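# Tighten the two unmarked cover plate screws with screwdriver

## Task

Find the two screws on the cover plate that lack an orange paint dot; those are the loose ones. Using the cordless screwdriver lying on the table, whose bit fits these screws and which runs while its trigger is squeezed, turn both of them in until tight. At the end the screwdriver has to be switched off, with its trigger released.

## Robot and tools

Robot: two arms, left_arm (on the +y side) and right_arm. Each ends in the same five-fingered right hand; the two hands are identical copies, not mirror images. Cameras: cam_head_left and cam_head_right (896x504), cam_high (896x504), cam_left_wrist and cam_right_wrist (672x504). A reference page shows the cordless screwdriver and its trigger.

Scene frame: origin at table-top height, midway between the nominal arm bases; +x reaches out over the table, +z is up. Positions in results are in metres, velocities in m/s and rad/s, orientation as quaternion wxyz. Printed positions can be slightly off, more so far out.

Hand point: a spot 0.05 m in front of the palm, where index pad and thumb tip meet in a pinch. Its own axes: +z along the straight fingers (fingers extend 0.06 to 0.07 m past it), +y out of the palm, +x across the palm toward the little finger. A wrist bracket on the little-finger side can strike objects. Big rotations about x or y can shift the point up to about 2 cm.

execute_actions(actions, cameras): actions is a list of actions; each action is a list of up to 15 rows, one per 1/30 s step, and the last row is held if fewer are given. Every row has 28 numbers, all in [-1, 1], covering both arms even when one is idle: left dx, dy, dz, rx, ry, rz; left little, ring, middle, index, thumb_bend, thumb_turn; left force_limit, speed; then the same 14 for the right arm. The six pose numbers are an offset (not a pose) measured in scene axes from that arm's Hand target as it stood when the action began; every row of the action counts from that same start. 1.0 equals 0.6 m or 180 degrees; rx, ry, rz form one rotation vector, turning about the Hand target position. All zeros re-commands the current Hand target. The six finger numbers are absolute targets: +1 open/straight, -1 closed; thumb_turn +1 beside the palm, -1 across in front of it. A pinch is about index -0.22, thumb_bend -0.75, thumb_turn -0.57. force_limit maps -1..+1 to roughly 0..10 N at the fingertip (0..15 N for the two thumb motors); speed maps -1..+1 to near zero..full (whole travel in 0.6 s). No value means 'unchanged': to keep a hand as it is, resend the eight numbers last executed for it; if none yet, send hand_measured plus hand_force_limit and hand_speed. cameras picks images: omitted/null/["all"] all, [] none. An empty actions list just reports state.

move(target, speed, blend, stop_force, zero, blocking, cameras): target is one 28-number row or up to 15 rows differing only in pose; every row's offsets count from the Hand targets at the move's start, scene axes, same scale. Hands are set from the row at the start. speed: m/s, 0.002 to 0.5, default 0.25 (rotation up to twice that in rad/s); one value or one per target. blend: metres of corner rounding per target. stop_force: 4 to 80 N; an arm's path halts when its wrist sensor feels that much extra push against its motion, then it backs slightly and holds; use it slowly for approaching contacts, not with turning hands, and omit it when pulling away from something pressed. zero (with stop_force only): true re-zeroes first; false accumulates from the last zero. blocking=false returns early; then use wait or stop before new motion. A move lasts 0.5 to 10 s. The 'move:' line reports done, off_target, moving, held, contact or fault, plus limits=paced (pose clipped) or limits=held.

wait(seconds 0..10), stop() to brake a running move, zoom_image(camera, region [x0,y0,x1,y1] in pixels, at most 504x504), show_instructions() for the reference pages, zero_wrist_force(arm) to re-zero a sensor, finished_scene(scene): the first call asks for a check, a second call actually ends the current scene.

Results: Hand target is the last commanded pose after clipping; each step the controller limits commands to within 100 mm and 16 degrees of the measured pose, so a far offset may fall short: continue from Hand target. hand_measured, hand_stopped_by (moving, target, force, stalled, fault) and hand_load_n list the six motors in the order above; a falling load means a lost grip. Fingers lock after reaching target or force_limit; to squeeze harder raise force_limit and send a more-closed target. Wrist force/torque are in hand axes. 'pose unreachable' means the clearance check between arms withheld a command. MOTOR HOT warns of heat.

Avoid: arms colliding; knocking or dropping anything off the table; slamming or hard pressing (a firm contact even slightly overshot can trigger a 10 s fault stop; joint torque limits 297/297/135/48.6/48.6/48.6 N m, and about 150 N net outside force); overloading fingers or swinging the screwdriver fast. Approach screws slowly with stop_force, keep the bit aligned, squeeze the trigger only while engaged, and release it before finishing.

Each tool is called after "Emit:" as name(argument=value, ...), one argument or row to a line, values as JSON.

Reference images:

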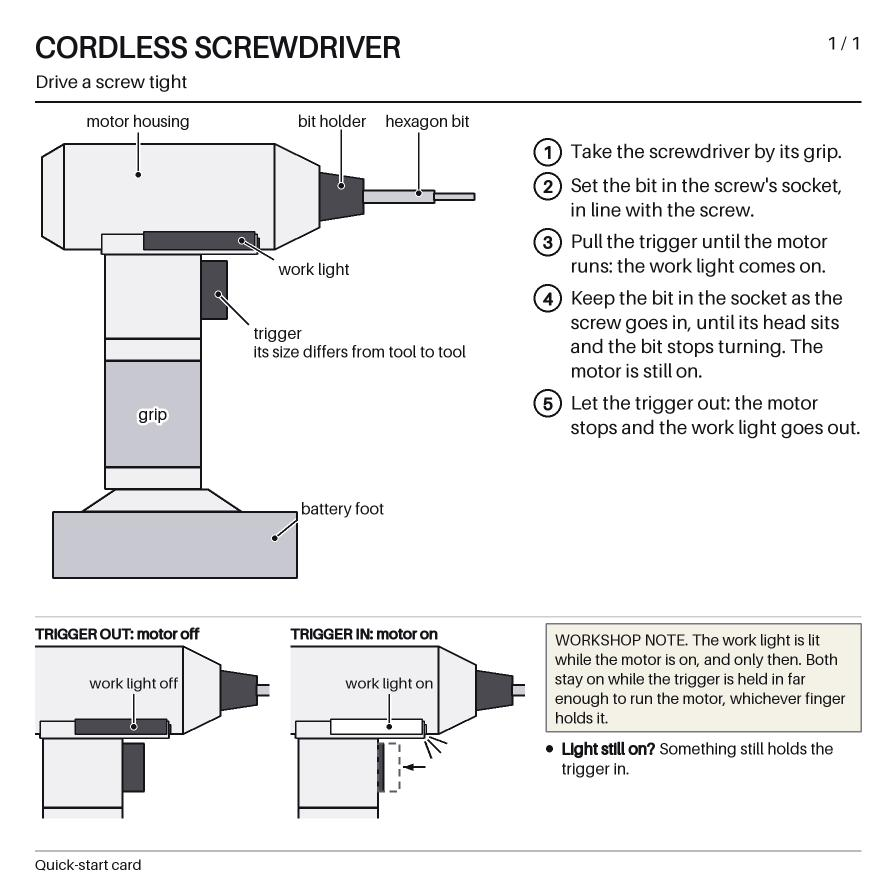

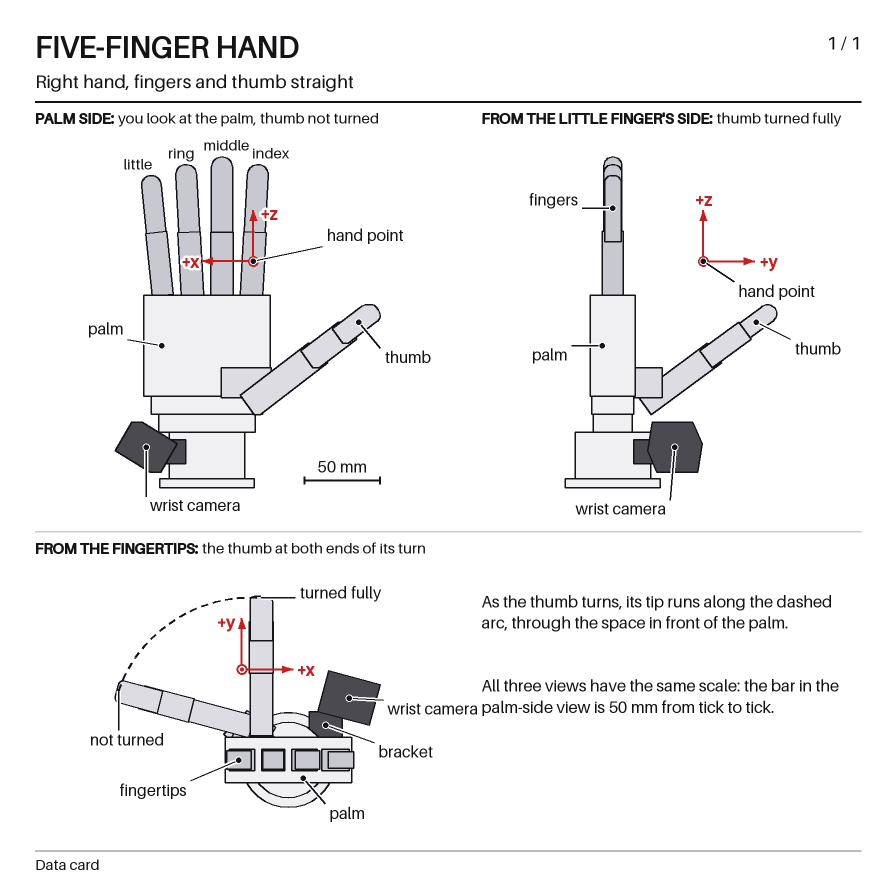

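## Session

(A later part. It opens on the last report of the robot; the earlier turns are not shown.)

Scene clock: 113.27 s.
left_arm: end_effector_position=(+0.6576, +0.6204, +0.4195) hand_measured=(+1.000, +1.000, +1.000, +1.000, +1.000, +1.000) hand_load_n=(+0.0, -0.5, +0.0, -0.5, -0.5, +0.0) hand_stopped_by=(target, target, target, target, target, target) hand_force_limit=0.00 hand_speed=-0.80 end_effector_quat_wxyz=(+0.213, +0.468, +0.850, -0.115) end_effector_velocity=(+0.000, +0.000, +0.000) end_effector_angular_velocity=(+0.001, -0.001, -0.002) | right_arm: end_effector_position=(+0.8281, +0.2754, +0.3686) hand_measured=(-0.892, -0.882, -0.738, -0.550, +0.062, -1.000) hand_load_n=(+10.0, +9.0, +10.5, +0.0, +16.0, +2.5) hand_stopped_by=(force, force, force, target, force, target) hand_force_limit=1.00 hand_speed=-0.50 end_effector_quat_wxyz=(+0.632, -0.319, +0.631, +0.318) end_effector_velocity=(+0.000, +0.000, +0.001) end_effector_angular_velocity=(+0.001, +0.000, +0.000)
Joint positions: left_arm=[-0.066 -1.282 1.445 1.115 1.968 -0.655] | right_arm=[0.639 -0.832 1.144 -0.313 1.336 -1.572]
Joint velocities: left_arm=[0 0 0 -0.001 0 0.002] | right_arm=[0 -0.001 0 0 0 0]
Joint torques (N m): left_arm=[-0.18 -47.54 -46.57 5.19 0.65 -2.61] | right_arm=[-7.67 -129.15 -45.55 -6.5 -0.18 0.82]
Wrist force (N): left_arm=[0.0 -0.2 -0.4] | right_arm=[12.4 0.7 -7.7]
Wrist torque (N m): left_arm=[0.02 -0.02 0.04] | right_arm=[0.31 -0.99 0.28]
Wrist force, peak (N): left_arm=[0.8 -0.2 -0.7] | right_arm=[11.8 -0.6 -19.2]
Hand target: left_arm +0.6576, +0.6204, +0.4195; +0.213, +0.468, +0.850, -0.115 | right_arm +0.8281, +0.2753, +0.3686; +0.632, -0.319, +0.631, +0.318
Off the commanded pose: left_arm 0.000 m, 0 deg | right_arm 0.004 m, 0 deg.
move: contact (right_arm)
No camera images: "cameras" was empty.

Emit:
wait(
  seconds=0.1,
  cameras=["cam_high","cam_head_right","cam_left_wrist"],
)

Emit:
zoom_image(
  camera="cam_high",
  region=[425, 145, 475, 185],
)

Emit:
zoom_image(
  camera="cam_head_right",
  region=[300, 80, 370, 140],
)

Emit:
zoom_image(
  camera="cam_left_wrist",
  region=[270, 310, 370, 410],
)

Scene clock: 115.03 s.
left_arm: end_effector_position=(+0.6576, +0.6204, +0.4195) hand_measured=(+1.000, +1.000, +1.000, +1.000, +1.000, +1.000) hand_load_n=(+0.0, +0.0, +0.0, +0.0, +0.0, +0.0) hand_stopped_by=(target, target, target, target, target, target) hand_force_limit=0.00 hand_speed=-0.80 end_effector_quat_wxyz=(+0.213, +0.468, +0.850, -0.115) end_effector_velocity=(+0.000, -0.001, +0.000) end_effector_angular_velocity=(+0.000, -0.001, -0.001) | right_arm: end_effector_position=(+0.8281, +0.2753, +0.3686) hand_measured=(-0.892, -0.882, -0.738, -0.550, +0.062, -1.000) hand_load_n=(+10.5, +9.0, +10.0, +0.0, +16.0, +2.5) hand_stopped_by=(force, force, force, target, force, target) hand_force_limit=1.00 hand_speed=-0.50 end_effector_quat_wxyz=(+0.632, -0.319, +0.631, +0.318) end_effector_velocity=(+0.000, +0.000, -0.001) end_effector_angular_velocity=(+0.000, +0.000, +0.000)
Joint positions: left_arm=[-0.066 -1.282 1.445 1.115 1.968 -0.655] | right_arm=[0.639 -0.832 1.144 -0.313 1.336 -1.572]
Joint velocities: left_arm=[-0.001 -0.001 0 0 0 0.001] | right_arm=[0 0.001 0 0 0 0]
Joint torques (N m): left_arm=[-4.16 -47.8 -46.1 5.5 1.35 -3.23] | right_arm=[-12.15 -128.53 -49.67 -5.24 -0.38 0.73]
Wrist force (N): left_arm=[0.2 -0.5 -0.4] | right_arm=[11.9 0.2 -8.0]
Wrist torque (N m): left_arm=[-0.01 -0.04 0.04] | right_arm=[0.26 -0.90 0.24]
Wrist force, peak (N): left_arm=[0.6 -0.5 -0.6] | right_arm=[12.4 0.2 -7.8]
Hand target: left_arm +0.6576, +0.6204, +0.4195; +0.213, +0.468, +0.850, -0.115 | right_arm +0.8281, +0.2753, +0.3686; +0.632, -0.319, +0.631, +0.318
Off the commanded pose: left_arm 0.000 m, 0 deg | right_arm 0.004 m, 0 deg.
wait: 0.10 s; at rest from the start
Images, in order (width x height): cam_head_right 896x504, cam_high 896x504, cam_left_wrist 672x504.

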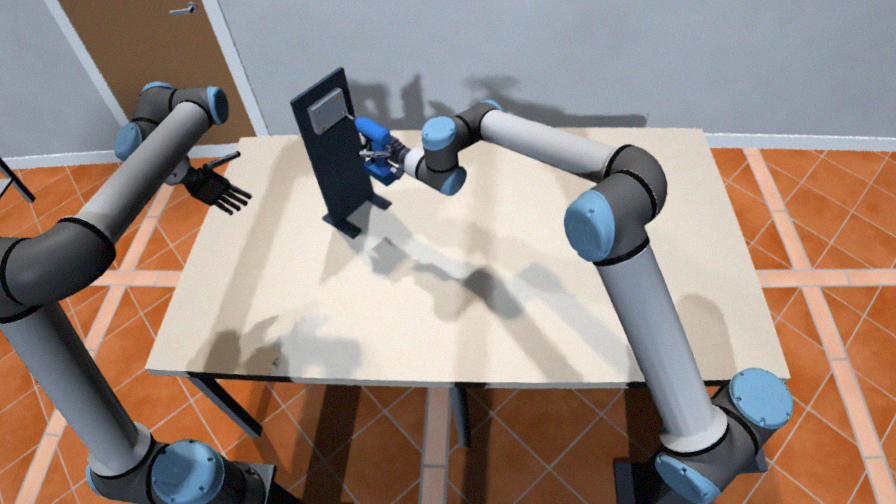

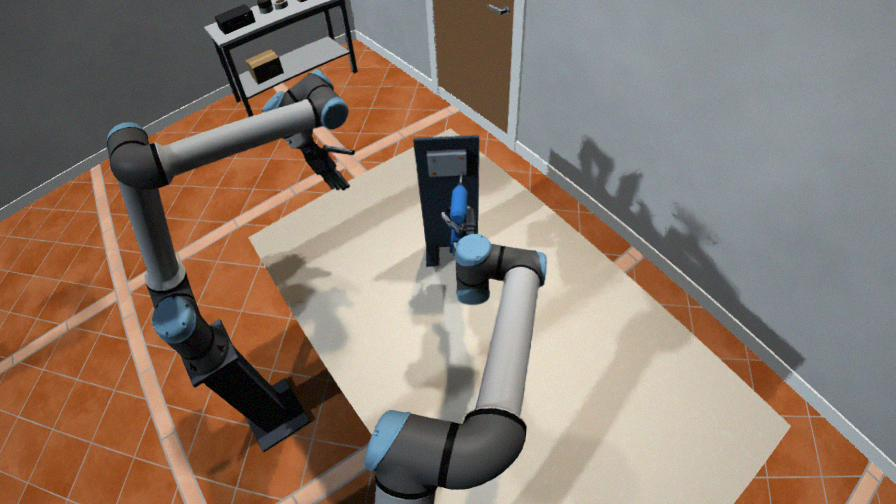

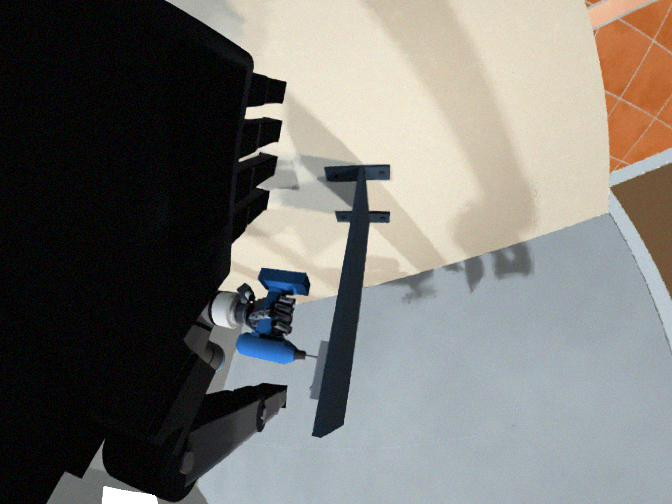

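Scaled by 10.080.

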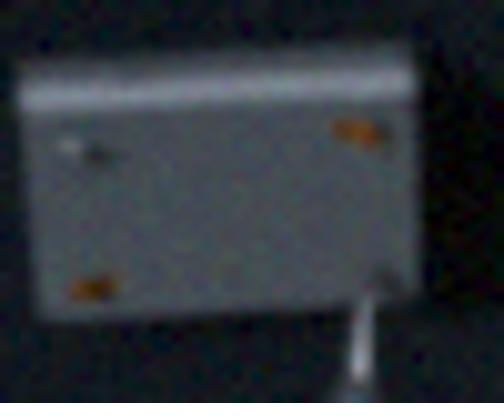

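Scaled by 7.200.

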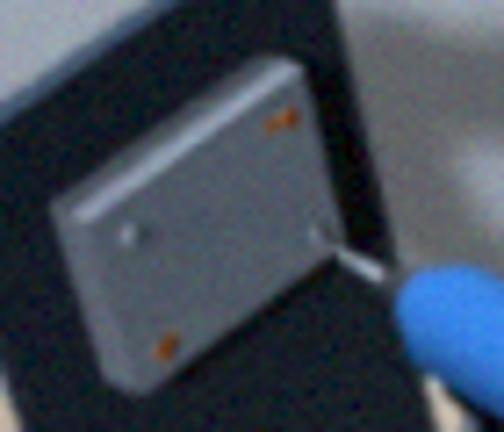

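Scaled by 5.040 from the camera's 672x504 image, which has a finer 960x720 frame.

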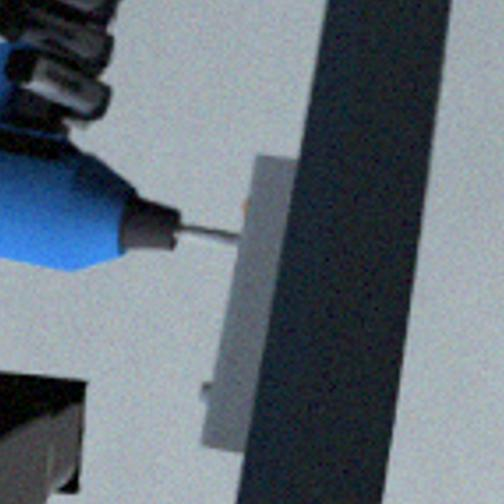

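Emit:
move(
  target=[
    [0,0,0,0,0,0,1,1,1,1,1,1,0,-0.8,-0.0077,-0.0109,0,0,0,0,-0.98,-0.98,-1,-0.55,-0.96,-1,1,-0.5],
    [0,0,0,0,0,0,1,1,1,1,1,1,0,-0.8,-0.0004,-0.0161,0.0033,0,0,0,-0.98,-0.98,-1,-0.55,-0.96,-1,1,-0.5],
  ],
  speed=0.02,
  cameras=[],
)

Emit:
move(
  target=[0,0,0,0,0,0,1,1,1,1,1,1,0,-0.8,0.0116,0.0163,0,0,0,0,-0.98,-0.98,-1,-0.55,-0.96,-1,1,-0.5],
  speed=0.005,
  stop_force=8,
  cameras=[],
)

Scene clock: 116.70 s.
left_arm: end_effector_position=(+0.6576, +0.6204, +0.4195) hand_measured=(+1.000, +1.000, +1.000, +1.000, +1.000, +1.000) hand_load_n=(+0.0, +0.0, +0.0, +0.0, +0.0, +0.0) hand_stopped_by=(target, target, target, target, target, target) hand_force_limit=0.00 hand_speed=-0.80 end_effector_quat_wxyz=(+0.213, +0.468, +0.850, -0.115) end_effector_velocity=(+0.000, +0.000, +0.000) end_effector_angular_velocity=(-0.001, +0.001, +0.001) | right_arm: end_effector_position=(+0.8280, +0.2655, +0.3706) hand_measured=(-0.892, -0.882, -0.738, -0.550, +0.062, -1.000) hand_load_n=(+10.0, +9.0, +10.5, +0.0, +16.0, +2.5) hand_stopped_by=(force, force, force, target, force, target) hand_force_limit=1.00 hand_speed=-0.50 end_effector_quat_wxyz=(+0.632, -0.319, +0.631, +0.318) end_effector_velocity=(+0.000, +0.000, +0.001) end_effector_angular_velocity=(+0.001, +0.000, +0.000)
Joint positions: left_arm=[-0.066 -1.282 1.445 1.115 1.968 -0.655] | right_arm=[0.631 -0.846 1.165 -0.32 1.329 -1.572]
Joint velocities: left_arm=[-0.001 0 0 0 0 -0.002] | right_arm=[0 -0.001 0 0 0 0]
Joint torques (N m): left_arm=[-2.14 -44.43 -44.95 5.48 0.74 -3.05] | right_arm=[11.54 -122.19 -50.86 -3.45 0.64 1.63]
Wrist force (N): left_arm=[0.1 -0.1 -0.7] | right_arm=[11.8 0.7 0.3]
Wrist torque (N m): left_arm=[0.06 -0.01 0.04] | right_arm=[-0.11 -0.64 0.22]
Wrist force, peak (N): left_arm=[0.5 -0.7 -0.5] | right_arm=[12.1 0.5 -7.9]
Hand target: left_arm +0.6576, +0.6204, +0.4195; +0.213, +0.468, +0.850, -0.115 | right_arm +0.8279, +0.2657, +0.3705; +0.632, -0.319, +0.631, +0.318
Off the commanded pose: left_arm 0.000 m, 0 deg | right_arm 0.000 m, 0 deg.
move: done
No camera images: "cameras" was empty.

Scene clock: 119.30 s.
left_arm: end_effector_position=(+0.6576, +0.6204, +0.4195) hand_measured=(+1.000, +1.000, +1.000, +1.000, +1.000, +1.000) hand_load_n=(+0.0, +0.0, +0.0, +0.0, +0.0, +0.0) hand_stopped_by=(target, target, target, target, target, target) hand_force_limit=0.00 hand_speed=-0.80 end_effector_quat_wxyz=(+0.213, +0.468, +0.850, -0.115) end_effector_velocity=(+0.000, +0.000, +0.000) end_effector_angular_velocity=(+0.000, +0.000, +0.001) | right_arm: end_effector_position=(+0.8325, +0.2722, +0.3705) hand_measured=(-0.892, -0.882, -0.738, -0.550, +0.062, -1.000) hand_load_n=(+10.0, +9.0, +10.0, +0.0, +16.5, +2.5) hand_stopped_by=(force, force, force, target, force, target) hand_force_limit=1.00 hand_speed=-0.50 end_effector_quat_wxyz=(+0.632, -0.319, +0.631, +0.318) end_effector_velocity=(+0.000, +0.000, -0.001) end_effector_angular_velocity=(-0.001, +0.001, +0.000)
Joint positions: left_arm=[-0.066 -1.282 1.445 1.115 1.968 -0.655] | right_arm=[0.633 -0.832 1.141 -0.309 1.331 -1.572]
Joint velocities: left_arm=[0 0 0 0 0 -0.001] | right_arm=[0 0.001 0 0.001 0 0]
Joint torques (N m): left_arm=[-0.79 -46.79 -45.72 4.78 0.78 -2.82] | right_arm=[-4.64 -128.57 -45.89 -6.78 -0.02 1.87]
Wrist force (N): left_arm=[0.2 -0.2 -0.2] | right_arm=[11.9 0.8 -9.1]
Wrist torque (N m): left_arm=[0.01 -0.04 0.05] | right_arm=[0.37 -0.92 0.25]
Wrist force, peak (N): left_arm=[0.5 -0.3 -0.8] | right_arm=[13.5 0.5 -18.6]
Hand target: left_arm +0.6576, +0.6204, +0.4195; +0.213, +0.468, +0.850, -0.115 | right_arm +0.8325, +0.2722, +0.3705; +0.632, -0.319, +0.631, +0.318
Off the commanded pose: left_arm 0.000 m, 0 deg | right_arm 0.004 m, 0 deg.
move: contact (right_arm)
No camera images: "cameras" was empty.

Emit:
move(
  target=[
    [0,0,0,0,0,0,1,1,1,1,1,1,0,-0.8,-0.0029,-0.0041,0,0,0,0,-0.98,-0.98,-1,-0.55,-0.96,-1,1,-0.5],
    [0,0,0,0,0,0,1,1,1,1,1,1,0,-0.8,-0.007,-0.0012,0.0125,0,0,0,-0.98,-0.98,-1,-0.55,-0.96,-1,1,-0.5],
  ],
  speed=0.02,
  cameras=[],
)

Emit:
move(
  target=[0,0,0,0,0,0,1,1,1,1,1,1,0,-0.8,0.0096,0.0136,0,0,0,0,-0.98,-0.98,-1,-0.55,-0.96,-1,1,-0.5],
  speed=0.005,
  stop_force=8,
  cameras=[],
)

Scene clock: 120.40 s.
left_arm: end_effector_position=(+0.6576, +0.6204, +0.4195) hand_measured=(+1.000, +1.000, +1.000, +1.000, +1.000, +1.000) hand_load_n=(+0.0, -0.5, +0.0, +0.0, +0.0, +0.0) hand_stopped_by=(target, target, target, target, target, target) hand_force_limit=0.00 hand_speed=-0.80 end_effector_quat_wxyz=(+0.213, +0.468, +0.850, -0.115) end_effector_velocity=(+0.000, +0.000, -0.001) end_effector_angular_velocity=(+0.000, +0.001, -0.001) | right_arm: end_effector_position=(+0.8283, +0.2715, +0.3782) hand_measured=(-0.892, -0.882, -0.738, -0.550, +0.062, -1.000) hand_load_n=(+10.0, +9.0, +10.5, +0.0, +16.0, +2.5) hand_stopped_by=(force, force, force, target, force, target) hand_force_limit=1.00 hand_speed=-0.50 end_effector_quat_wxyz=(+0.632, -0.319, +0.631, +0.318) end_effector_velocity=(+0.000, +0.000, +0.001) end_effector_angular_velocity=(+0.000, +0.000, +0.000)
Joint positions: left_arm=[-0.066 -1.282 1.445 1.115 1.968 -0.655] | right_arm=[0.636 -0.842 1.144 -0.303 1.333 -1.572]
Joint velocities: left_arm=[0 0.001 0 0.001 0 0.001] | right_arm=[0 -0.001 0 0 0 0]
Joint torques (N m): left_arm=[-1.28 -48.85 -45.6 5.11 0.72 -2.7] | right_arm=[6.35 -115.89 -47.23 -5.79 1.31 1.66]
Wrist force (N): left_arm=[0.3 -0.3 -0.4] | right_arm=[12.0 0.9 -0.4]
Wrist torque (N m): left_arm=[0.01 -0.05 0.05] | right_arm=[-0.04 -0.65 0.25]
Wrist force, peak (N): left_arm=[0.2 -0.5 -0.7] | right_arm=[12.3 0.6 -9.1]
Hand target: left_arm +0.6576, +0.6204, +0.4195; +0.213, +0.468, +0.850, -0.115 | right_arm +0.8283, +0.2715, +0.3780; +0.632, -0.319, +0.631, +0.318
Off the commanded pose: left_arm 0.000 m, 0 deg | right_arm 0.000 m, 0 deg.
move: done
No camera images: "cameras" was empty.

Scene clock: 122.77 s.
left_arm: end_effector_position=(+0.6576, +0.6204, +0.4195) hand_measured=(+1.000, +1.000, +1.000, +1.000, +1.000, +1.000) hand_load_n=(+0.0, +0.0, +0.0, +0.0, +0.0, +0.0) hand_stopped_by=(target, target, target, target, target, target) hand_force_limit=0.00 hand_speed=-0.80 end_effector_quat_wxyz=(+0.213, +0.468, +0.850, -0.115) end_effector_velocity=(+0.000, -0.002, +0.001) end_effector_angular_velocity=(+0.000, -0.001, -0.004) | right_arm: end_effector_position=(+0.8323, +0.2772, +0.3780) hand_measured=(-0.892, -0.882, -0.738, -0.550, +0.062, -1.000) hand_load_n=(+10.0, +9.0, +10.0, -0.5, +16.0, +2.0) hand_stopped_by=(force, force, force, target, force, target) hand_force_limit=1.00 hand_speed=-0.50 end_effector_quat_wxyz=(+0.632, -0.319, +0.631, +0.318) end_effector_velocity=(+0.000, +0.000, +0.000) end_effector_angular_velocity=(+0.000, +0.000, +0.000)
Joint positions: left_arm=[-0.066 -1.282 1.445 1.115 1.968 -0.655] | right_arm=[0.638 -0.829 1.123 -0.294 1.335 -1.572]
Joint velocities: left_arm=[-0.002 -0.001 0 0 0.001 0.001] | right_arm=[0 0 0 0 0 0]
Joint torques (N m): left_arm=[1.28 -47.49 -45.99 5.23 0.6 -2.87] | right_arm=[-3.97 -129.95 -46.47 -6.97 -0.1 0.72]
Wrist force (N): left_arm=[0.5 -0.4 -0.3] | right_arm=[12.3 0.8 -9.0]
Wrist torque (N m): left_arm=[-0.01 -0.08 0.06] | right_arm=[0.37 -0.91 0.27]
Wrist force, peak (N): left_arm=[0.4 -0.1 -1.1] | right_arm=[14.4 0.7 -18.4]
Hand target: left_arm +0.6576, +0.6204, +0.4195; +0.213, +0.468, +0.850, -0.115 | right_arm +0.8324, +0.2772, +0.3780; +0.632, -0.319, +0.631, +0.318
Off the commanded pose: left_arm 0.000 m, 0 deg | right_arm 0.003 m, 0 deg.
move: contact (right_arm)
No camera images: "cameras" was empty.

Emit:
move(
  target=[
    [0,0,0,0,0,0,1,1,1,1,1,1,0,-0.8,-0.0087,-0.0122,0,0,0,0,-0.98,-0.98,-1,-0.55,-0.96,-1,1,-0.5],
    [0,0,0,0,0,0,1,1,1,1,1,1,0,-0.8,-0.0094,-0.0117,-0.0167,0,0,0,-0.98,-0.98,-1,-0.55,-0.96,-1,1,-0.5],
  ],
  speed=0.02,
  cameras=[],
)

Emit:
move(
  target=[0,0,0,0,0,0,1,1,1,1,1,1,0,-0.8,0.0116,0.0163,0,0,0,0,-0.98,-0.98,-1,-0.96,-0.96,-1,1,-0.5],
  speed=0.004,
  stop_force=12,
  cameras=[],
)

Scene clock: 124.37 s.
left_arm: end_effector_position=(+0.6576, +0.6204, +0.4195) hand_measured=(+1.000, +1.000, +1.000, +1.000, +1.000, +1.000) hand_load_n=(+0.0, +0.0, +0.0, +0.0, +0.0, +0.0) hand_stopped_by=(target, target, target, target, target, target) hand_force_limit=0.00 hand_speed=-0.80 end_effector_quat_wxyz=(+0.213, +0.468, +0.850, -0.115) end_effector_velocity=(+0.000, +0.000, +0.000) end_effector_angular_velocity=(+0.000, -0.001, -0.001) | right_arm: end_effector_position=(+0.8267, +0.2702, +0.3678) hand_measured=(-0.892, -0.882, -0.738, -0.550, +0.062, -1.000) hand_load_n=(+10.0, +9.0, +10.5, +0.0, +16.0, +2.5) hand_stopped_by=(force, force, force, target, force, target) hand_force_limit=1.00 hand_speed=-0.50 end_effector_quat_wxyz=(+0.632, -0.319, +0.631, +0.318) end_effector_velocity=(+0.000, +0.000, +0.001) end_effector_angular_velocity=(+0.000, +0.000, +0.000)
Joint positions: left_arm=[-0.066 -1.282 1.445 1.115 1.968 -0.655] | right_arm=[0.636 -0.84 1.16 -0.32 1.333 -1.572]
Joint velocities: left_arm=[0 0 0 -0.001 0 0.001] | right_arm=[0 0 -0.001 0.001 0 0]
Joint torques (N m): left_arm=[-3.28 -42.95 -44.53 4.98 0.58 -2.6] | right_arm=[14.43 -124.14 -53.57 -2.44 2.36 0.69]
Wrist force (N): left_arm=[0.3 -0.4 -0.6] | right_arm=[12.0 0.8 -0.1]
Wrist torque (N m): left_arm=[0.00 -0.06 0.05] | right_arm=[-0.08 -0.65 0.23]
Wrist force, peak (N): left_arm=[0.8 -0.3 -0.6] | right_arm=[13.1 0.7 -9.0]
Hand target: left_arm +0.6576, +0.6204, +0.4195; +0.213, +0.468, +0.850, -0.115 | right_arm +0.8267, +0.2702, +0.3680; +0.632, -0.319, +0.631, +0.318
Off the commanded pose: left_arm 0.000 m, 0 deg | right_arm 0.000 m, 0 deg.
move: done
No camera images: "cameras" was empty.

Scene clock: 126.70 s.
left_arm: end_effector_position=(+0.6576, +0.6204, +0.4195) hand_measured=(+1.000, +1.000, +1.000, +1.000, +1.000, +1.000) hand_load_n=(+0.0, +0.0, +0.0, +0.0, +0.0, +0.0) hand_stopped_by=(target, target, target, target, target, target) hand_force_limit=0.00 hand_speed=-0.80 end_effector_quat_wxyz=(+0.213, +0.468, +0.850, -0.115) end_effector_velocity=(+0.000, -0.001, +0.000) end_effector_angular_velocity=(+0.000, -0.001, +0.000) | right_arm: end_effector_position=(+0.8297, +0.2744, +0.3680) hand_measured=(-0.892, -0.882, -0.738, -0.850, +0.062, -1.000) hand_load_n=(+11.0, +9.5, +11.0, +10.0, +16.0, +2.5) hand_stopped_by=(force, force, force, force, force, target) hand_force_limit=1.00 hand_speed=-0.50 end_effector_quat_wxyz=(+0.632, -0.319, +0.631, +0.318) end_effector_velocity=(+0.000, +0.000, +0.000) end_effector_angular_velocity=(+0.000, +0.000, +0.000)
Joint positions: left_arm=[-0.066 -1.282 1.445 1.115 1.968 -0.655] | right_arm=[0.637 -0.831 1.144 -0.313 1.335 -1.572]
Joint velocities: left_arm=[-0.001 0 0 -0.001 0 -0.001] | right_arm=[0 0 0 0 0.001 0]
Joint torques (N m): left_arm=[-3.66 -46.98 -44.49 3.99 0.22 -2.69] | right_arm=[1.94 -127.67 -47.63 -6.57 -0.49 1.22]
Wrist force (N): left_arm=[0.4 -0.2 -0.5] | right_arm=[12.7 -0.2 -11.9]
Wrist torque (N m): left_arm=[0.04 -0.07 0.06] | right_arm=[0.51 -1.02 0.32]
Wrist force, peak (N): left_arm=[0.5 -0.5 -0.8] | right_arm=[13.4 -0.7 -20.3]
Hand target: left_arm +0.6576, +0.6204, +0.4195; +0.213, +0.468, +0.850, -0.115 | right_arm +0.8297, +0.2744, +0.3680; +0.632, -0.319, +0.631, +0.318
Off the commanded pose: left_arm 0.000 m, 0 deg | right_arm 0.007 m, 0 deg.
move: contact (right_arm)
No camera images: "cameras" was empty.

Emit:
move(
  target=[
    [0,0,0,0,0,0,1,1,1,1,1,1,0,-0.8,-0.0015,-0.0020,0,0,0,0,-0.98,-0.98,-1,-0.96,-0.96,-1,1,-0.5],
    [0,0,0,0,0,0,1,1,1,1,1,1,0,-0.8,-0.0007,-0.0026,0.001,0,0,0,-0.98,-0.98,-1,-0.96,-0.96,-1,1,-0.5],
  ],
  speed=0.01,
  cameras=[],
)

Emit:
move(
  target=[0,0,0,0,0,0,1,1,1,1,1,1,0,-0.8,0.0058,0.0082,0,0,0,0,-0.98,-0.98,-1,-0.96,-0.96,-1,1,-0.5],
  speed=0.004,
  stop_force=12,
  cameras=[],
)

Scene clock: 127.60 s.
left_arm: end_effector_position=(+0.6576, +0.6204, +0.4195) hand_measured=(+1.000, +1.000, +1.000, +1.000, +1.000, +1.000) hand_load_n=(+0.0, +0.0, +0.0, +0.0, +0.0, +0.0) hand_stopped_by=(target, target, target, target, target, target) hand_force_limit=0.00 hand_speed=-0.80 end_effector_quat_wxyz=(+0.213, +0.468, +0.850, -0.115) end_effector_velocity=(+0.000, +0.000, +0.000) end_effector_angular_velocity=(+0.000, +0.000, -0.001) | right_arm: end_effector_position=(+0.8293, +0.2728, +0.3686) hand_measured=(-0.892, -0.882, -0.738, -0.850, +0.062, -1.000) hand_load_n=(+10.5, +9.0, +10.5, +10.0, +16.0, +3.0) hand_stopped_by=(force, force, force, force, force, target) hand_force_limit=1.00 hand_speed=-0.50 end_effector_quat_wxyz=(+0.632, -0.319, +0.631, +0.318) end_effector_velocity=(+0.000, +0.000, -0.002) end_effector_angular_velocity=(-0.001, +0.001, +0.000)
Joint positions: left_arm=[-0.066 -1.282 1.445 1.115 1.968 -0.655] | right_arm=[0.636 -0.834 1.148 -0.314 1.334 -1.572]
Joint velocities: left_arm=[0 0.001 0 0 0 0.001] | right_arm=[0 0.001 0 0 0 0]
Joint torques (N m): left_arm=[-6.76 -48.29 -45.44 4.93 0.49 -3.65] | right_arm=[-9.69 -129.34 -54.6 -2.42 -0.97 1.46]
Wrist force (N): left_arm=[-0.2 -0.3 -0.3] | right_arm=[11.8 0.9 0.0]
Wrist torque (N m): left_arm=[0.01 0.01 0.02] | right_arm=[-0.06 -0.64 0.24]
Wrist force, peak (N): left_arm=[0.4 -0.7 -0.6] | right_arm=[12.9 0.1 -12.3]
Hand target: left_arm +0.6576, +0.6204, +0.4195; +0.213, +0.468, +0.850, -0.115 | right_arm +0.8293, +0.2728, +0.3686; +0.632, -0.319, +0.631, +0.318
Off the commanded pose: left_arm 0.000 m, 0 deg | right_arm 0.000 m, 0 deg.
move: done
No camera images: "cameras" was empty.

Scene clock: 129.57 s.
left_arm: end_effector_position=(+0.6576, +0.6204, +0.4195) hand_measured=(+1.000, +1.000, +1.000, +1.000, +1.000, +1.000) hand_load_n=(+0.0, +0.0, +0.0, +0.0, +0.0, +0.0) hand_stopped_by=(target, target, target, target, target, target) hand_force_limit=0.00 hand_speed=-0.80 end_effector_quat_wxyz=(+0.213, +0.468, +0.850, -0.115) end_effector_velocity=(+0.000, +0.000, +0.000) end_effector_angular_velocity=(-0.001, +0.000, +0.002) | right_arm: end_effector_position=(+0.8303, +0.2740, +0.3686) hand_measured=(-0.892, -0.882, -0.738, -0.850, +0.062, -1.000) hand_load_n=(+11.0, +9.5, +10.5, +10.0, +16.5, +2.5) hand_stopped_by=(force, force, force, force, force, target) hand_force_limit=1.00 hand_speed=-0.50 end_effector_quat_wxyz=(+0.632, -0.319, +0.631, +0.318) end_effector_velocity=(+0.000, +0.000, +0.001) end_effector_angular_velocity=(+0.001, -0.001, +0.001)
Joint positions: left_arm=[-0.066 -1.282 1.445 1.115 1.968 -0.655] | right_arm=[0.636 -0.831 1.143 -0.312 1.334 -1.572]
Joint velocities: left_arm=[0 -0.001 0 0 0.001 -0.002] | right_arm=[0 0 0 -0.001 0 0]
Joint torques (N m): left_arm=[-1.91 -45.57 -44.49 4.9 0.5 -2.58] | right_arm=[-11.27 -122.48 -47.34 -4.79 -0.75 1.53]
Wrist force (N): left_arm=[0.2 -0.1 -0.2] | right_arm=[11.3 -0.3 -11.2]
Wrist torque (N m): left_arm=[0.03 -0.04 0.05] | right_arm=[0.50 -1.13 0.26]
Wrist force, peak (N): left_arm=[0.4 -0.6 -0.6] | right_arm=[11.7 -1.0 -19.9]
Hand target: left_arm +0.6576, +0.6204, +0.4195; +0.213, +0.468, +0.850, -0.115 | right_arm +0.8303, +0.2740, +0.3686; +0.632, -0.319, +0.631, +0.318
Off the commanded pose: left_arm 0.000 m, 0 deg | right_arm 0.004 m, 0 deg.
move: contact (right_arm)
No camera images: "cameras" was empty.

Emit:
move(
  target=[0,0,0,0,0,0,1,1,1,1,1,1,0,-0.8,-0.0116,-0.0163,0,0,0,0,-0.98,-0.98,-1,-0.55,-0.96,-1,1,-0.5],
  speed=0.03,
  cameras=["cam_high","cam_head_right","cam_head_left"],
)

Emit:
zoom_image(
  camera="cam_high",
  region=[410, 140, 490, 240],
)

Emit:
zoom_image(
  camera="cam_head_right",
  region=[300, 80, 420, 200],
)

Scene clock: 130.67 s.
left_arm: end_effector_position=(+0.6576, +0.6204, +0.4195) hand_measured=(+1.000, +1.000, +1.000, +1.000, +1.000, +1.000) hand_load_n=(+0.0, +0.0, +0.0, +0.0, +0.0, +0.0) hand_stopped_by=(target, target, target, target, target, target) hand_force_limit=0.00 hand_speed=-0.80 end_effector_quat_wxyz=(+0.213, +0.468, +0.850, -0.115) end_effector_velocity=(+0.000, +0.000, +0.001) end_effector_angular_velocity=(+0.000, -0.001, -0.001) | right_arm: end_effector_position=(+0.8233, +0.2642, +0.3687) hand_measured=(-0.892, -0.882, -0.738, -0.550, +0.062, -1.000) hand_load_n=(+10.0, +9.0, +10.0, +0.0, +16.0, +2.5) hand_stopped_by=(force, force, force, target, force, target) hand_force_limit=1.00 hand_speed=-0.50 end_effector_quat_wxyz=(+0.632, -0.319, +0.631, +0.318) end_effector_velocity=(+0.001, +0.000, +0.001) end_effector_angular_velocity=(+0.000, -0.001, +0.000)
Joint positions: left_arm=[-0.066 -1.282 1.445 1.115 1.968 -0.655] | right_arm=[0.633 -0.852 1.179 -0.328 1.331 -1.572]
Joint velocities: left_arm=[0 -0.001 0 0.001 0 0.001] | right_arm=[0 0 -0.003 0.002 0 0]
Joint torques (N m): left_arm=[-5.67 -44.94 -44.35 5.4 0.57 -2.37] | right_arm=[-4.24 -105.38 -53.99 -1.57 0 1.46]
Wrist force (N): left_arm=[0.2 0.1 -0.5] | right_arm=[11.6 1.2 0.2]
Wrist torque (N m): left_arm=[0.07 -0.04 0.05] | right_arm=[-0.03 -0.62 0.23]
Wrist force, peak (N): left_arm=[0.1 -0.4 -0.9] | right_arm=[11.6 -0.6 -12.6]
Hand target: left_arm +0.6576, +0.6204, +0.4195; +0.213, +0.468, +0.850, -0.115 | right_arm +0.8233, +0.2642, +0.3686; +0.632, -0.319, +0.631, +0.318
Off the commanded pose: left_arm 0.000 m, 0 deg | right_arm 0.000 m, 0 deg.
move: done
Images, in order (width x height): cam_head_left 896x504, cam_head_right 896x504, cam_high 896x504.

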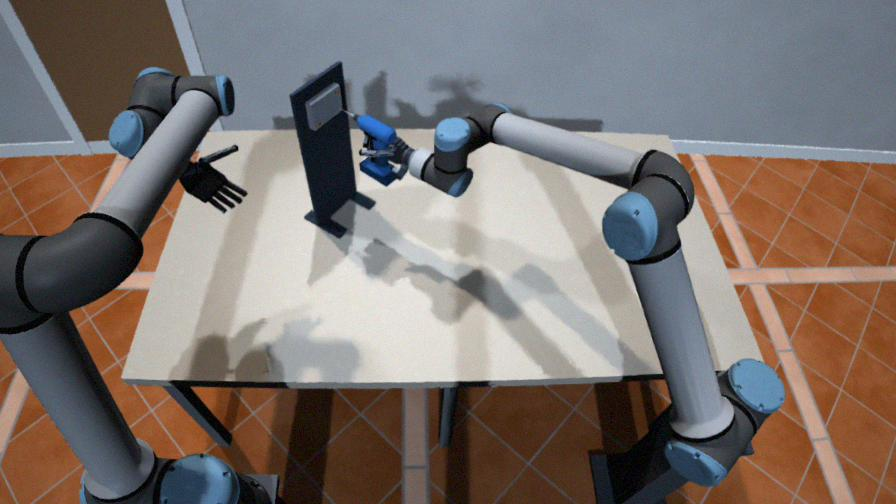

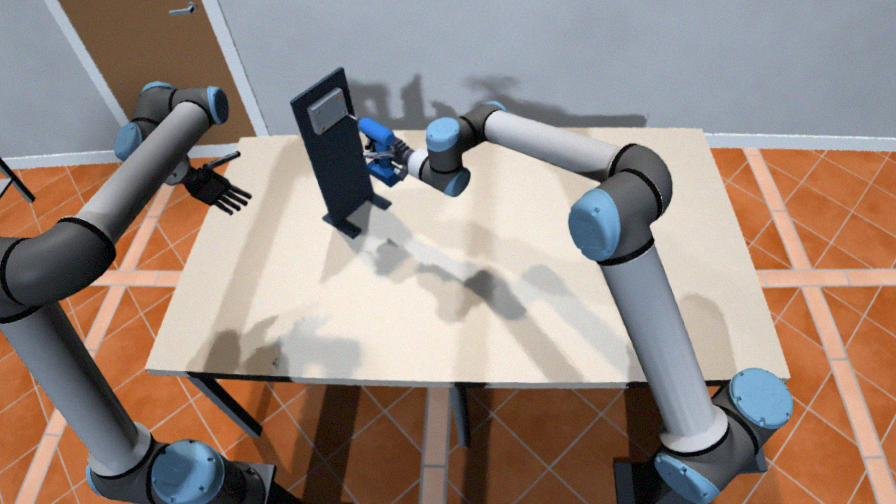

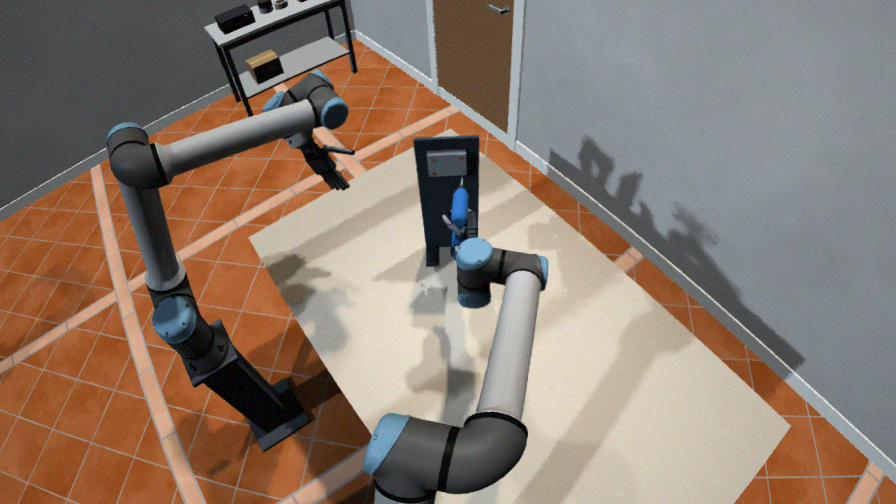

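Scaled by 5.040.

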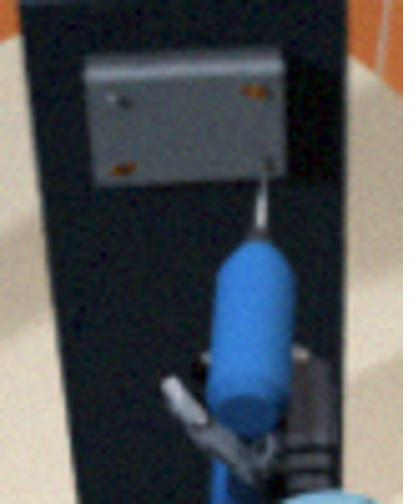

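Scaled by 4.200.

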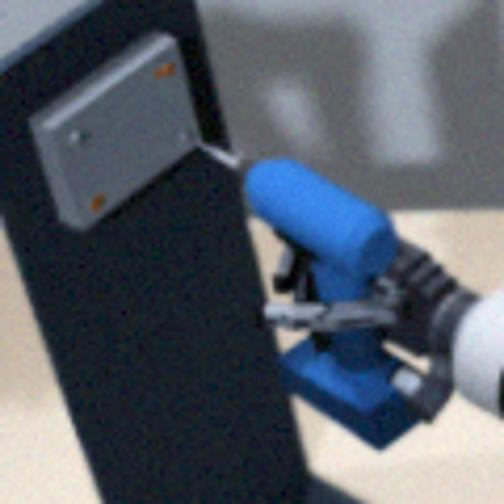

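Emit:
move(
  target=[0,0,0,0,0,0,1,1,1,1,1,1,0,-0.8,0.0013,0.0108,0,0,0,0,-0.98,-0.98,-1,-0.55,-0.96,-1,1,-0.5],
  speed=0.03,
  cameras=[],
)

Emit:
move(
  target=[0,0,0,0,0,0,1,1,1,1,1,1,0,-0.8,0.0116,0.0163,0,0,0,0,-0.98,-0.98,-1,-0.55,-0.96,-1,1,-0.5],
  speed=0.006,
  stop_force=8,
  cameras=[],
)

Scene clock: 132.07 s.
left_arm: end_effector_position=(+0.6576, +0.6204, +0.4195) hand_measured=(+1.000, +1.000, +1.000, +1.000, +1.000, +1.000) hand_load_n=(+0.0, +0.0, +0.0, +0.0, +0.0, -0.5) hand_stopped_by=(target, target, target, target, target, target) hand_force_limit=0.00 hand_speed=-0.80 end_effector_quat_wxyz=(+0.213, +0.468, +0.850, -0.115) end_effector_velocity=(+0.000, +0.000, +0.000) end_effector_angular_velocity=(+0.000, +0.002, +0.002) | right_arm: end_effector_position=(+0.8241, +0.2708, +0.3686) hand_measured=(-0.892, -0.882, -0.738, -0.550, +0.062, -1.000) hand_load_n=(+10.0, +9.0, +10.5, +0.0, +16.0, +2.5) hand_stopped_by=(force, force, force, target, force, target) hand_force_limit=1.00 hand_speed=-0.50 end_effector_quat_wxyz=(+0.632, -0.319, +0.631, +0.318) end_effector_velocity=(-0.001, -0.001, +0.000) end_effector_angular_velocity=(+0.000, +0.000, +0.000)
Joint positions: left_arm=[-0.066 -1.282 1.445 1.115 1.968 -0.655] | right_arm=[0.638 -0.842 1.163 -0.32 1.336 -1.572]
Joint velocities: left_arm=[0 0.001 0 0.001 0 -0.001] | right_arm=[0 -0.002 0.002 0 0 0]
Joint torques (N m): left_arm=[-5.18 -45.22 -42.46 4.54 0.86 -2.53] | right_arm=[-0.54 -129.91 -42.01 -5.05 0.34 1.39]
Wrist force (N): left_arm=[0.4 -0.4 -0.5] | right_arm=[11.8 0.9 -0.1]
Wrist torque (N m): left_arm=[0.01 -0.06 0.05] | right_arm=[-0.05 -0.63 0.24]
Wrist force, peak (N): left_arm=[0.5 -0.7 -0.6] | right_arm=[12.2 1.1 -0.4]
Hand target: left_arm +0.6576, +0.6204, +0.4195; +0.213, +0.468, +0.850, -0.115 | right_arm +0.8241, +0.2707, +0.3686; +0.632, -0.319, +0.631, +0.318
Off the commanded pose: left_arm 0.000 m, 0 deg | right_arm 0.000 m, 0 deg.
move: done
No camera images: "cameras" was empty.

Scene clock: 134.07 s.
left_arm: end_effector_position=(+0.6576, +0.6204, +0.4195) hand_measured=(+1.000, +1.000, +1.000, +1.000, +1.000, +1.000) hand_load_n=(+0.0, +0.0, +0.0, +0.0, +0.0, +0.0) hand_stopped_by=(target, target, target, target, target, target) hand_force_limit=0.00 hand_speed=-0.80 end_effector_quat_wxyz=(+0.213, +0.468, +0.850, -0.115) end_effector_velocity=(+0.000, +0.000, +0.000) end_effector_angular_velocity=(+0.000, -0.001, +0.000) | right_arm: end_effector_position=(+0.8276, +0.2757, +0.3686) hand_measured=(-0.892, -0.882, -0.738, -0.550, +0.062, -1.000) hand_load_n=(+10.0, +9.0, +10.0, +0.0, +16.0, +2.5) hand_stopped_by=(force, force, force, target, force, target) hand_force_limit=1.00 hand_speed=-0.50 end_effector_quat_wxyz=(+0.632, -0.319, +0.631, +0.318) end_effector_velocity=(+0.000, +0.000, +0.001) end_effector_angular_velocity=(+0.001, +0.000, +0.000)
Joint positions: left_arm=[-0.066 -1.282 1.445 1.115 1.968 -0.655] | right_arm=[0.64 -0.832 1.144 -0.313 1.337 -1.572]
Joint velocities: left_arm=[0 0 0 0 0 0] | right_arm=[0 -0.001 0 0 0 0]
Joint torques (N m): left_arm=[-7.28 -47.53 -43.81 5.07 0.65 -2.57] | right_arm=[-9.32 -128.47 -46.21 -6.77 -0.25 0.14]
Wrist force (N): left_arm=[0.5 -0.3 -0.1] | right_arm=[12.2 0.5 -7.3]
Wrist torque (N m): left_arm=[-0.01 -0.09 0.06] | right_arm=[0.24 -0.96 0.27]
Wrist force, peak (N): left_arm=[0.6 -0.5 -0.4] | right_arm=[14.0 0.8 -19.3]
Hand target: left_arm +0.6576, +0.6204, +0.4195; +0.213, +0.468, +0.850, -0.115 | right_arm +0.8276, +0.2757, +0.3686; +0.632, -0.319, +0.631, +0.318
Off the commanded pose: left_arm 0.000 m, 0 deg | right_arm 0.006 m, 0 deg.
move: contact (right_arm)
No camera images: "cameras" was empty.

Emit:
move(
  target=[
    [0,0,0,0,0,0,1,1,1,1,1,1,0,-0.8,-0.0019,-0.0027,0,0,0,0,-0.98,-0.98,-1,-0.55,-0.96,-1,1,-0.5],
    [0,0,0,0,0,0,1,1,1,1,1,1,0,-0.8,-0.006,0.0002,0,0,0,0,-0.98,-0.98,-1,-0.55,-0.96,-1,1,-0.5],
  ],
  speed=0.02,
  cameras=[],
)

Emit:
move(
  target=[0,0,0,0,0,0,1,1,1,1,1,1,0,-0.8,0.0087,0.0122,0,0,0,0,-0.98,-0.98,-1,-0.55,-0.96,-1,1,-0.5],
  speed=0.006,
  stop_force=8,
  cameras=[],
)

Scene clock: 134.97 s.
left_arm: end_effector_position=(+0.6576, +0.6204, +0.4195) hand_measured=(+1.000, +1.000, +1.000, +1.000, +1.000, +1.000) hand_load_n=(+0.0, +0.0, +0.0, +0.0, +0.0, +0.0) hand_stopped_by=(target, target, target, target, target, target) hand_force_limit=0.00 hand_speed=-0.80 end_effector_quat_wxyz=(+0.213, +0.468, +0.850, -0.115) end_effector_velocity=(+0.000, +0.000, +0.000) end_effector_angular_velocity=(+0.000, +0.001, +0.000) | right_arm: end_effector_position=(+0.8240, +0.2758, +0.3686) hand_measured=(-0.892, -0.882, -0.738, -0.550, +0.062, -1.000) hand_load_n=(+10.0, +9.0, +10.5, +0.0, +16.0, +2.5) hand_stopped_by=(force, force, force, target, force, target) hand_force_limit=1.00 hand_speed=-0.50 end_effector_quat_wxyz=(+0.632, -0.319, +0.631, +0.318) end_effector_velocity=(+0.000, +0.000, +0.002) end_effector_angular_velocity=(+0.001, -0.002, +0.000)
Joint positions: left_arm=[-0.066 -1.282 1.445 1.115 1.968 -0.655] | right_arm=[0.642 -0.835 1.151 -0.315 1.34 -1.572]
Joint velocities: left_arm=[-0.001 0.001 0 0 0 0] | right_arm=[0 -0.002 0 0 0 -0.001]
Joint torques (N m): left_arm=[-7 -47.03 -45.81 4.55 1.06 -2.89] | right_arm=[4.29 -128.19 -43.85 -6.45 0.9 0.19]
Wrist force (N): left_arm=[0.6 -0.3 -0.4] | right_arm=[11.7 0.9 -0.1]
Wrist torque (N m): left_arm=[0.01 -0.10 0.06] | right_arm=[-0.04 -0.60 0.23]
Wrist force, peak (N): left_arm=[0.4 -0.4 -0.7] | right_arm=[12.3 0.8 -7.8]
Hand target: left_arm +0.6576, +0.6204, +0.4195; +0.213, +0.468, +0.850, -0.115 | right_arm +0.8240, +0.2758, +0.3686; +0.632, -0.319, +0.631, +0.318
Off the commanded pose: left_arm 0.000 m, 0 deg | right_arm 0.000 m, 0 deg.
move: done
No camera images: "cameras" was empty.

Scene clock: 136.97 s.
left_arm: end_effector_position=(+0.6576, +0.6204, +0.4195) hand_measured=(+1.000, +1.000, +1.000, +1.000, +1.000, +1.000) hand_load_n=(+0.0, +0.0, +0.0, +0.0, +0.0, +0.0) hand_stopped_by=(target, target, target, target, target, target) hand_force_limit=0.00 hand_speed=-0.80 end_effector_quat_wxyz=(+0.213, +0.468, +0.850, -0.115) end_effector_velocity=(+0.000, +0.000, +0.000) end_effector_angular_velocity=(+0.000, +0.000, -0.001) | right_arm: end_effector_position=(+0.8274, +0.2807, +0.3686) hand_measured=(-0.892, -0.882, -0.738, -0.550, +0.062, -1.000) hand_load_n=(+10.0, +9.0, +10.0, +0.0, +16.0, +2.5) hand_stopped_by=(force, force, force, target, force, target) hand_force_limit=1.00 hand_speed=-0.50 end_effector_quat_wxyz=(+0.632, -0.319, +0.631, +0.318) end_effector_velocity=(+0.000, +0.000, -0.001) end_effector_angular_velocity=(-0.001, +0.001, +0.000)
Joint positions: left_arm=[-0.066 -1.282 1.445 1.115 1.968 -0.655] | right_arm=[0.644 -0.825 1.133 -0.308 1.341 -1.572]
Joint velocities: left_arm=[0 0 0 0 0 0.001] | right_arm=[0 0.001 0 0.001 0 0]
Joint torques (N m): left_arm=[-7.97 -47.63 -42.86 3.96 0.53 -3.21] | right_arm=[-8.11 -130.61 -45.7 -6.73 -0.14 -0.12]
Wrist force (N): left_arm=[0.1 -0.1 -0.3] | right_arm=[12.5 0.5 -6.5]
Wrist torque (N m): left_arm=[0.03 -0.04 0.04] | right_arm=[0.23 -0.91 0.27]
Wrist force, peak (N): left_arm=[0.7 -0.5 -0.3] | right_arm=[14.0 0.7 -17.8]
Hand target: left_arm +0.6576, +0.6204, +0.4195; +0.213, +0.468, +0.850, -0.115 | right_arm +0.8275, +0.2806, +0.3686; +0.632, -0.319, +0.631, +0.318
Off the commanded pose: left_arm 0.000 m, 0 deg | right_arm 0.003 m, 0 deg.
move: contact (right_arm)
No camera images: "cameras" was empty.

Emit:
move(
  target=[
    [0,0,0,0,0,0,1,1,1,1,1,1,0,-0.8,-0.0063,-0.0088,0,0,0,0,-0.98,-0.98,-1,-0.55,-0.96,-1,1,-0.5],
    [0,0,0,0,0,0,1,1,1,1,1,1,0,-0.8,0.0083,-0.0192,0,0,0,0,-0.98,-0.98,-1,-0.55,-0.96,-1,1,-0.5],
  ],
  speed=0.02,
  cameras=[],
)

Emit:
move(
  target=[0,0,0,0,0,0,1,1,1,1,1,1,0,-0.8,0.0087,0.0122,0,0,0,0,-0.98,-0.98,-1,-0.55,-0.96,-1,1,-0.5],
  speed=0.006,
  stop_force=8,
  cameras=[],
)

Scene clock: 138.30 s.
left_arm: end_effector_position=(+0.6576, +0.6204, +0.4195) hand_measured=(+1.000, +1.000, +1.000, +1.000, +1.000, +1.000) hand_load_n=(+0.0, +0.0, +0.0, +0.0, +0.0, -0.5) hand_stopped_by=(target, target, target, target, target, target) hand_force_limit=0.00 hand_speed=-0.80 end_effector_quat_wxyz=(+0.213, +0.468, +0.850, -0.115) end_effector_velocity=(+0.000, +0.000, +0.000) end_effector_angular_velocity=(+0.000, +0.000, +0.001) | right_arm: end_effector_position=(+0.8326, +0.2690, +0.3686) hand_measured=(-0.892, -0.882, -0.738, -0.550, +0.062, -1.000) hand_load_n=(+10.0, +8.5, +10.5, +0.0, +16.0, +2.5) hand_stopped_by=(force, force, force, target, force, target) hand_force_limit=1.00 hand_speed=-0.50 end_effector_quat_wxyz=(+0.632, -0.319, +0.631, +0.318) end_effector_velocity=(+0.000, +0.000, +0.001) end_effector_angular_velocity=(+0.001, -0.001, +0.000)
Joint positions: left_arm=[-0.066 -1.282 1.445 1.115 1.968 -0.655] | right_arm=[0.631 -0.835 1.15 -0.315 1.329 -1.572]
Joint velocities: left_arm=[0 0 0 -0.001 0 -0.001] | right_arm=[0 -0.001 0 0 0.001 0]
Joint torques (N m): left_arm=[-4.5 -46.29 -44.13 4.39 0.71 -2.04] | right_arm=[12.36 -113.75 -52.39 -2.55 0.89 2]
Wrist force (N): left_arm=[0.5 -0.1 -0.6] | right_arm=[11.9 0.7 -0.8]
Wrist torque (N m): left_arm=[0.05 -0.08 0.07] | right_arm=[-0.03 -0.61 0.24]
Wrist force, peak (N): left_arm=[0.5 -0.3 -0.7] | right_arm=[12.4 0.7 -6.8]
Hand target: left_arm +0.6576, +0.6204, +0.4195; +0.213, +0.468, +0.850, -0.115 | right_arm +0.8324, +0.2691, +0.3686; +0.632, -0.319, +0.631, +0.318
Off the commanded pose: left_arm 0.000 m, 0 deg | right_arm 0.000 m, 0 deg.
move: done
No camera images: "cameras" was empty.

Scene clock: 140.40 s.
left_arm: end_effector_position=(+0.6576, +0.6204, +0.4195) hand_measured=(+1.000, +1.000, +1.000, +1.000, +1.000, +1.000) hand_load_n=(+0.0, +0.0, +0.0, +0.0, +0.0, +0.0) hand_stopped_by=(target, target, target, target, target, target) hand_force_limit=0.00 hand_speed=-0.80 end_effector_quat_wxyz=(+0.213, +0.468, +0.850, -0.115) end_effector_velocity=(+0.000, +0.000, +0.000) end_effector_angular_velocity=(+0.001, +0.000, +0.001) | right_arm: end_effector_position=(+0.8362, +0.2745, +0.3686) hand_measured=(-0.892, -0.882, -0.738, -0.550, +0.062, -1.000) hand_load_n=(+10.0, +8.5, +10.5, +0.0, +16.0, +2.5) hand_stopped_by=(force, force, force, target, force, target) hand_force_limit=1.00 hand_speed=-0.50 end_effector_quat_wxyz=(+0.632, -0.319, +0.631, +0.318) end_effector_velocity=(+0.000, +0.000, +0.001) end_effector_angular_velocity=(+0.001, -0.001, +0.001)
Joint positions: left_arm=[-0.066 -1.282 1.445 1.115 1.968 -0.655] | right_arm=[0.633 -0.824 1.13 -0.307 1.33 -1.572]
Joint velocities: left_arm=[0 0 0 0 -0.001 0] | right_arm=[0 0 0 0 0 0]
Joint torques (N m): left_arm=[-6.88 -44.51 -43.66 4.18 0.78 -2.61] | right_arm=[-7.59 -129.99 -46.03 -6.88 -0.07 1.9]
Wrist force (N): left_arm=[0.6 -0.4 -0.5] | right_arm=[12.8 1.0 -8.4]
Wrist torque (N m): left_arm=[0.00 -0.10 0.07] | right_arm=[0.38 -0.95 0.31]
Wrist force, peak (N): left_arm=[0.3 -0.4 -0.9] | right_arm=[14.1 0.8 -19.3]
Hand target: left_arm +0.6576, +0.6204, +0.4195; +0.213, +0.468, +0.850, -0.115 | right_arm +0.8362, +0.2744, +0.3686; +0.632, -0.319, +0.631, +0.318
Off the commanded pose: left_arm 0.000 m, 0 deg | right_arm 0.002 m, 0 deg.
move: contact (right_arm)
No camera images: "cameras" was empty.

Emit:
move(
  target=[
    [0,0,0,0,0,0,1,1,1,1,1,1,0,-0.8,-0.0063,-0.0088,0,0,0,0,-0.98,-0.98,-1,-0.55,-0.96,-1,1,-0.5],
    [0,0,0,0,0,0,1,1,1,1,1,1,0,-0.8,-0.0138,-0.0035,-0.0083,0,0,0,-0.98,-0.98,-1,-0.55,-0.96,-1,1,-0.5],
  ],
  speed=0.02,
  cameras=[],
)

Emit:
move(
  target=[0,0,0,0,0,0,1,1,1,1,1,1,0,-0.8,0.0087,0.0122,0,0,0,0,-0.98,-0.98,-1,-0.55,-0.96,-1,1,-0.5],
  speed=0.006,
  stop_force=8,
  cameras=[],
)

Scene clock: 141.60 s.
left_arm: end_effector_position=(+0.6576, +0.6204, +0.4195) hand_measured=(+1.000, +1.000, +1.000, +1.000, +1.000, +1.000) hand_load_n=(+0.0, +0.0, +0.0, +0.0, +0.0, +0.0) hand_stopped_by=(target, target, target, target, target, target) hand_force_limit=0.00 hand_speed=-0.80 end_effector_quat_wxyz=(+0.213, +0.468, +0.850, -0.115) end_effector_velocity=(+0.000, -0.001, +0.000) end_effector_angular_velocity=(+0.001, +0.000, -0.001) | right_arm: end_effector_position=(+0.8278, +0.2724, +0.3635) hand_measured=(-0.892, -0.882, -0.738, -0.550, +0.062, -1.000) hand_load_n=(+10.0, +9.0, +10.0, +0.0, +16.0, +2.5) hand_stopped_by=(force, force, force, target, force, target) hand_force_limit=1.00 hand_speed=-0.50 end_effector_quat_wxyz=(+0.632, -0.319, +0.631, +0.318) end_effector_velocity=(+0.000, +0.000, -0.001) end_effector_angular_velocity=(+0.000, +0.000, +0.000)
Joint positions: left_arm=[-0.066 -1.282 1.445 1.115 1.968 -0.655] | right_arm=[0.637 -0.833 1.156 -0.323 1.334 -1.572]
Joint velocities: left_arm=[-0.001 0 0 0 -0.001 0] | right_arm=[0 0.001 0 -0.002 0 0]
Joint torques (N m): left_arm=[-5.23 -45.38 -42.9 3.92 0.92 -3.17] | right_arm=[-3.95 -116.36 -52.21 -3.75 0.3 1.31]
Wrist force (N): left_arm=[0.4 -0.1 -0.6] | right_arm=[12.2 0.9 0.1]
Wrist torque (N m): left_arm=[0.05 -0.06 0.06] | right_arm=[-0.06 -0.69 0.26]
Wrist force, peak (N): left_arm=[0.7 -0.1 -0.9] | right_arm=[12.5 0.8 -8.4]
Hand target: left_arm +0.6576, +0.6204, +0.4195; +0.213, +0.468, +0.850, -0.115 | right_arm +0.8279, +0.2723, +0.3636; +0.632, -0.319, +0.631, +0.318
Off the commanded pose: left_arm 0.000 m, 0 deg | right_arm 0.000 m, 0 deg.
move: done
No camera images: "cameras" was empty.

Scene clock: 143.70 s.
left_arm: end_effector_position=(+0.6576, +0.6204, +0.4195) hand_measured=(+1.000, +1.000, +1.000, +1.000, +1.000, +1.000) hand_load_n=(+0.0, +0.0, +0.0, +0.0, +0.0, +0.0) hand_stopped_by=(target, target, target, target, target, target) hand_force_limit=0.00 hand_speed=-0.80 end_effector_quat_wxyz=(+0.213, +0.468, +0.850, -0.115) end_effector_velocity=(+0.000, +0.000, -0.001) end_effector_angular_velocity=(+0.000, +0.001, +0.000) | right_arm: end_effector_position=(+0.8317, +0.2776, +0.3636) hand_measured=(-0.892, -0.882, -0.738, -0.550, +0.062, -1.000) hand_load_n=(+10.0, +9.0, +10.0, +0.0, +16.5, +2.5) hand_stopped_by=(force, force, force, target, force, target) hand_force_limit=1.00 hand_speed=-0.50 end_effector_quat_wxyz=(+0.632, -0.319, +0.631, +0.318) end_effector_velocity=(+0.000, +0.000, +0.001) end_effector_angular_velocity=(+0.001, -0.002, +0.000)
Joint positions: left_arm=[-0.066 -1.282 1.445 1.115 1.968 -0.655] | right_arm=[0.638 -0.822 1.136 -0.314 1.336 -1.572]
Joint velocities: left_arm=[0 0.001 0 0 0 0] | right_arm=[0 -0.001 0 -0.001 0 0]
Joint torques (N m): left_arm=[-6.91 -45.45 -43.47 4.35 0.86 -3.15] | right_arm=[-7.18 -130.49 -45.75 -6.96 -0.26 0.42]
Wrist force (N): left_arm=[0.4 -0.4 -0.5] | right_arm=[12.4 0.9 -7.1]
Wrist torque (N m): left_arm=[0.00 -0.07 0.05] | right_arm=[0.31 -0.87 0.29]
Wrist force, peak (N): left_arm=[0.1 -0.7 -0.7] | right_arm=[14.0 1.0 -17.6]
Hand target: left_arm +0.6576, +0.6204, +0.4195; +0.213, +0.468, +0.850, -0.115 | right_arm +0.8317, +0.2776, +0.3636; +0.632, -0.319, +0.631, +0.318
Off the commanded pose: left_arm 0.000 m, 0 deg | right_arm 0.002 m, 0 deg.
move: contact (right_arm)
No camera images: "cameras" was empty.


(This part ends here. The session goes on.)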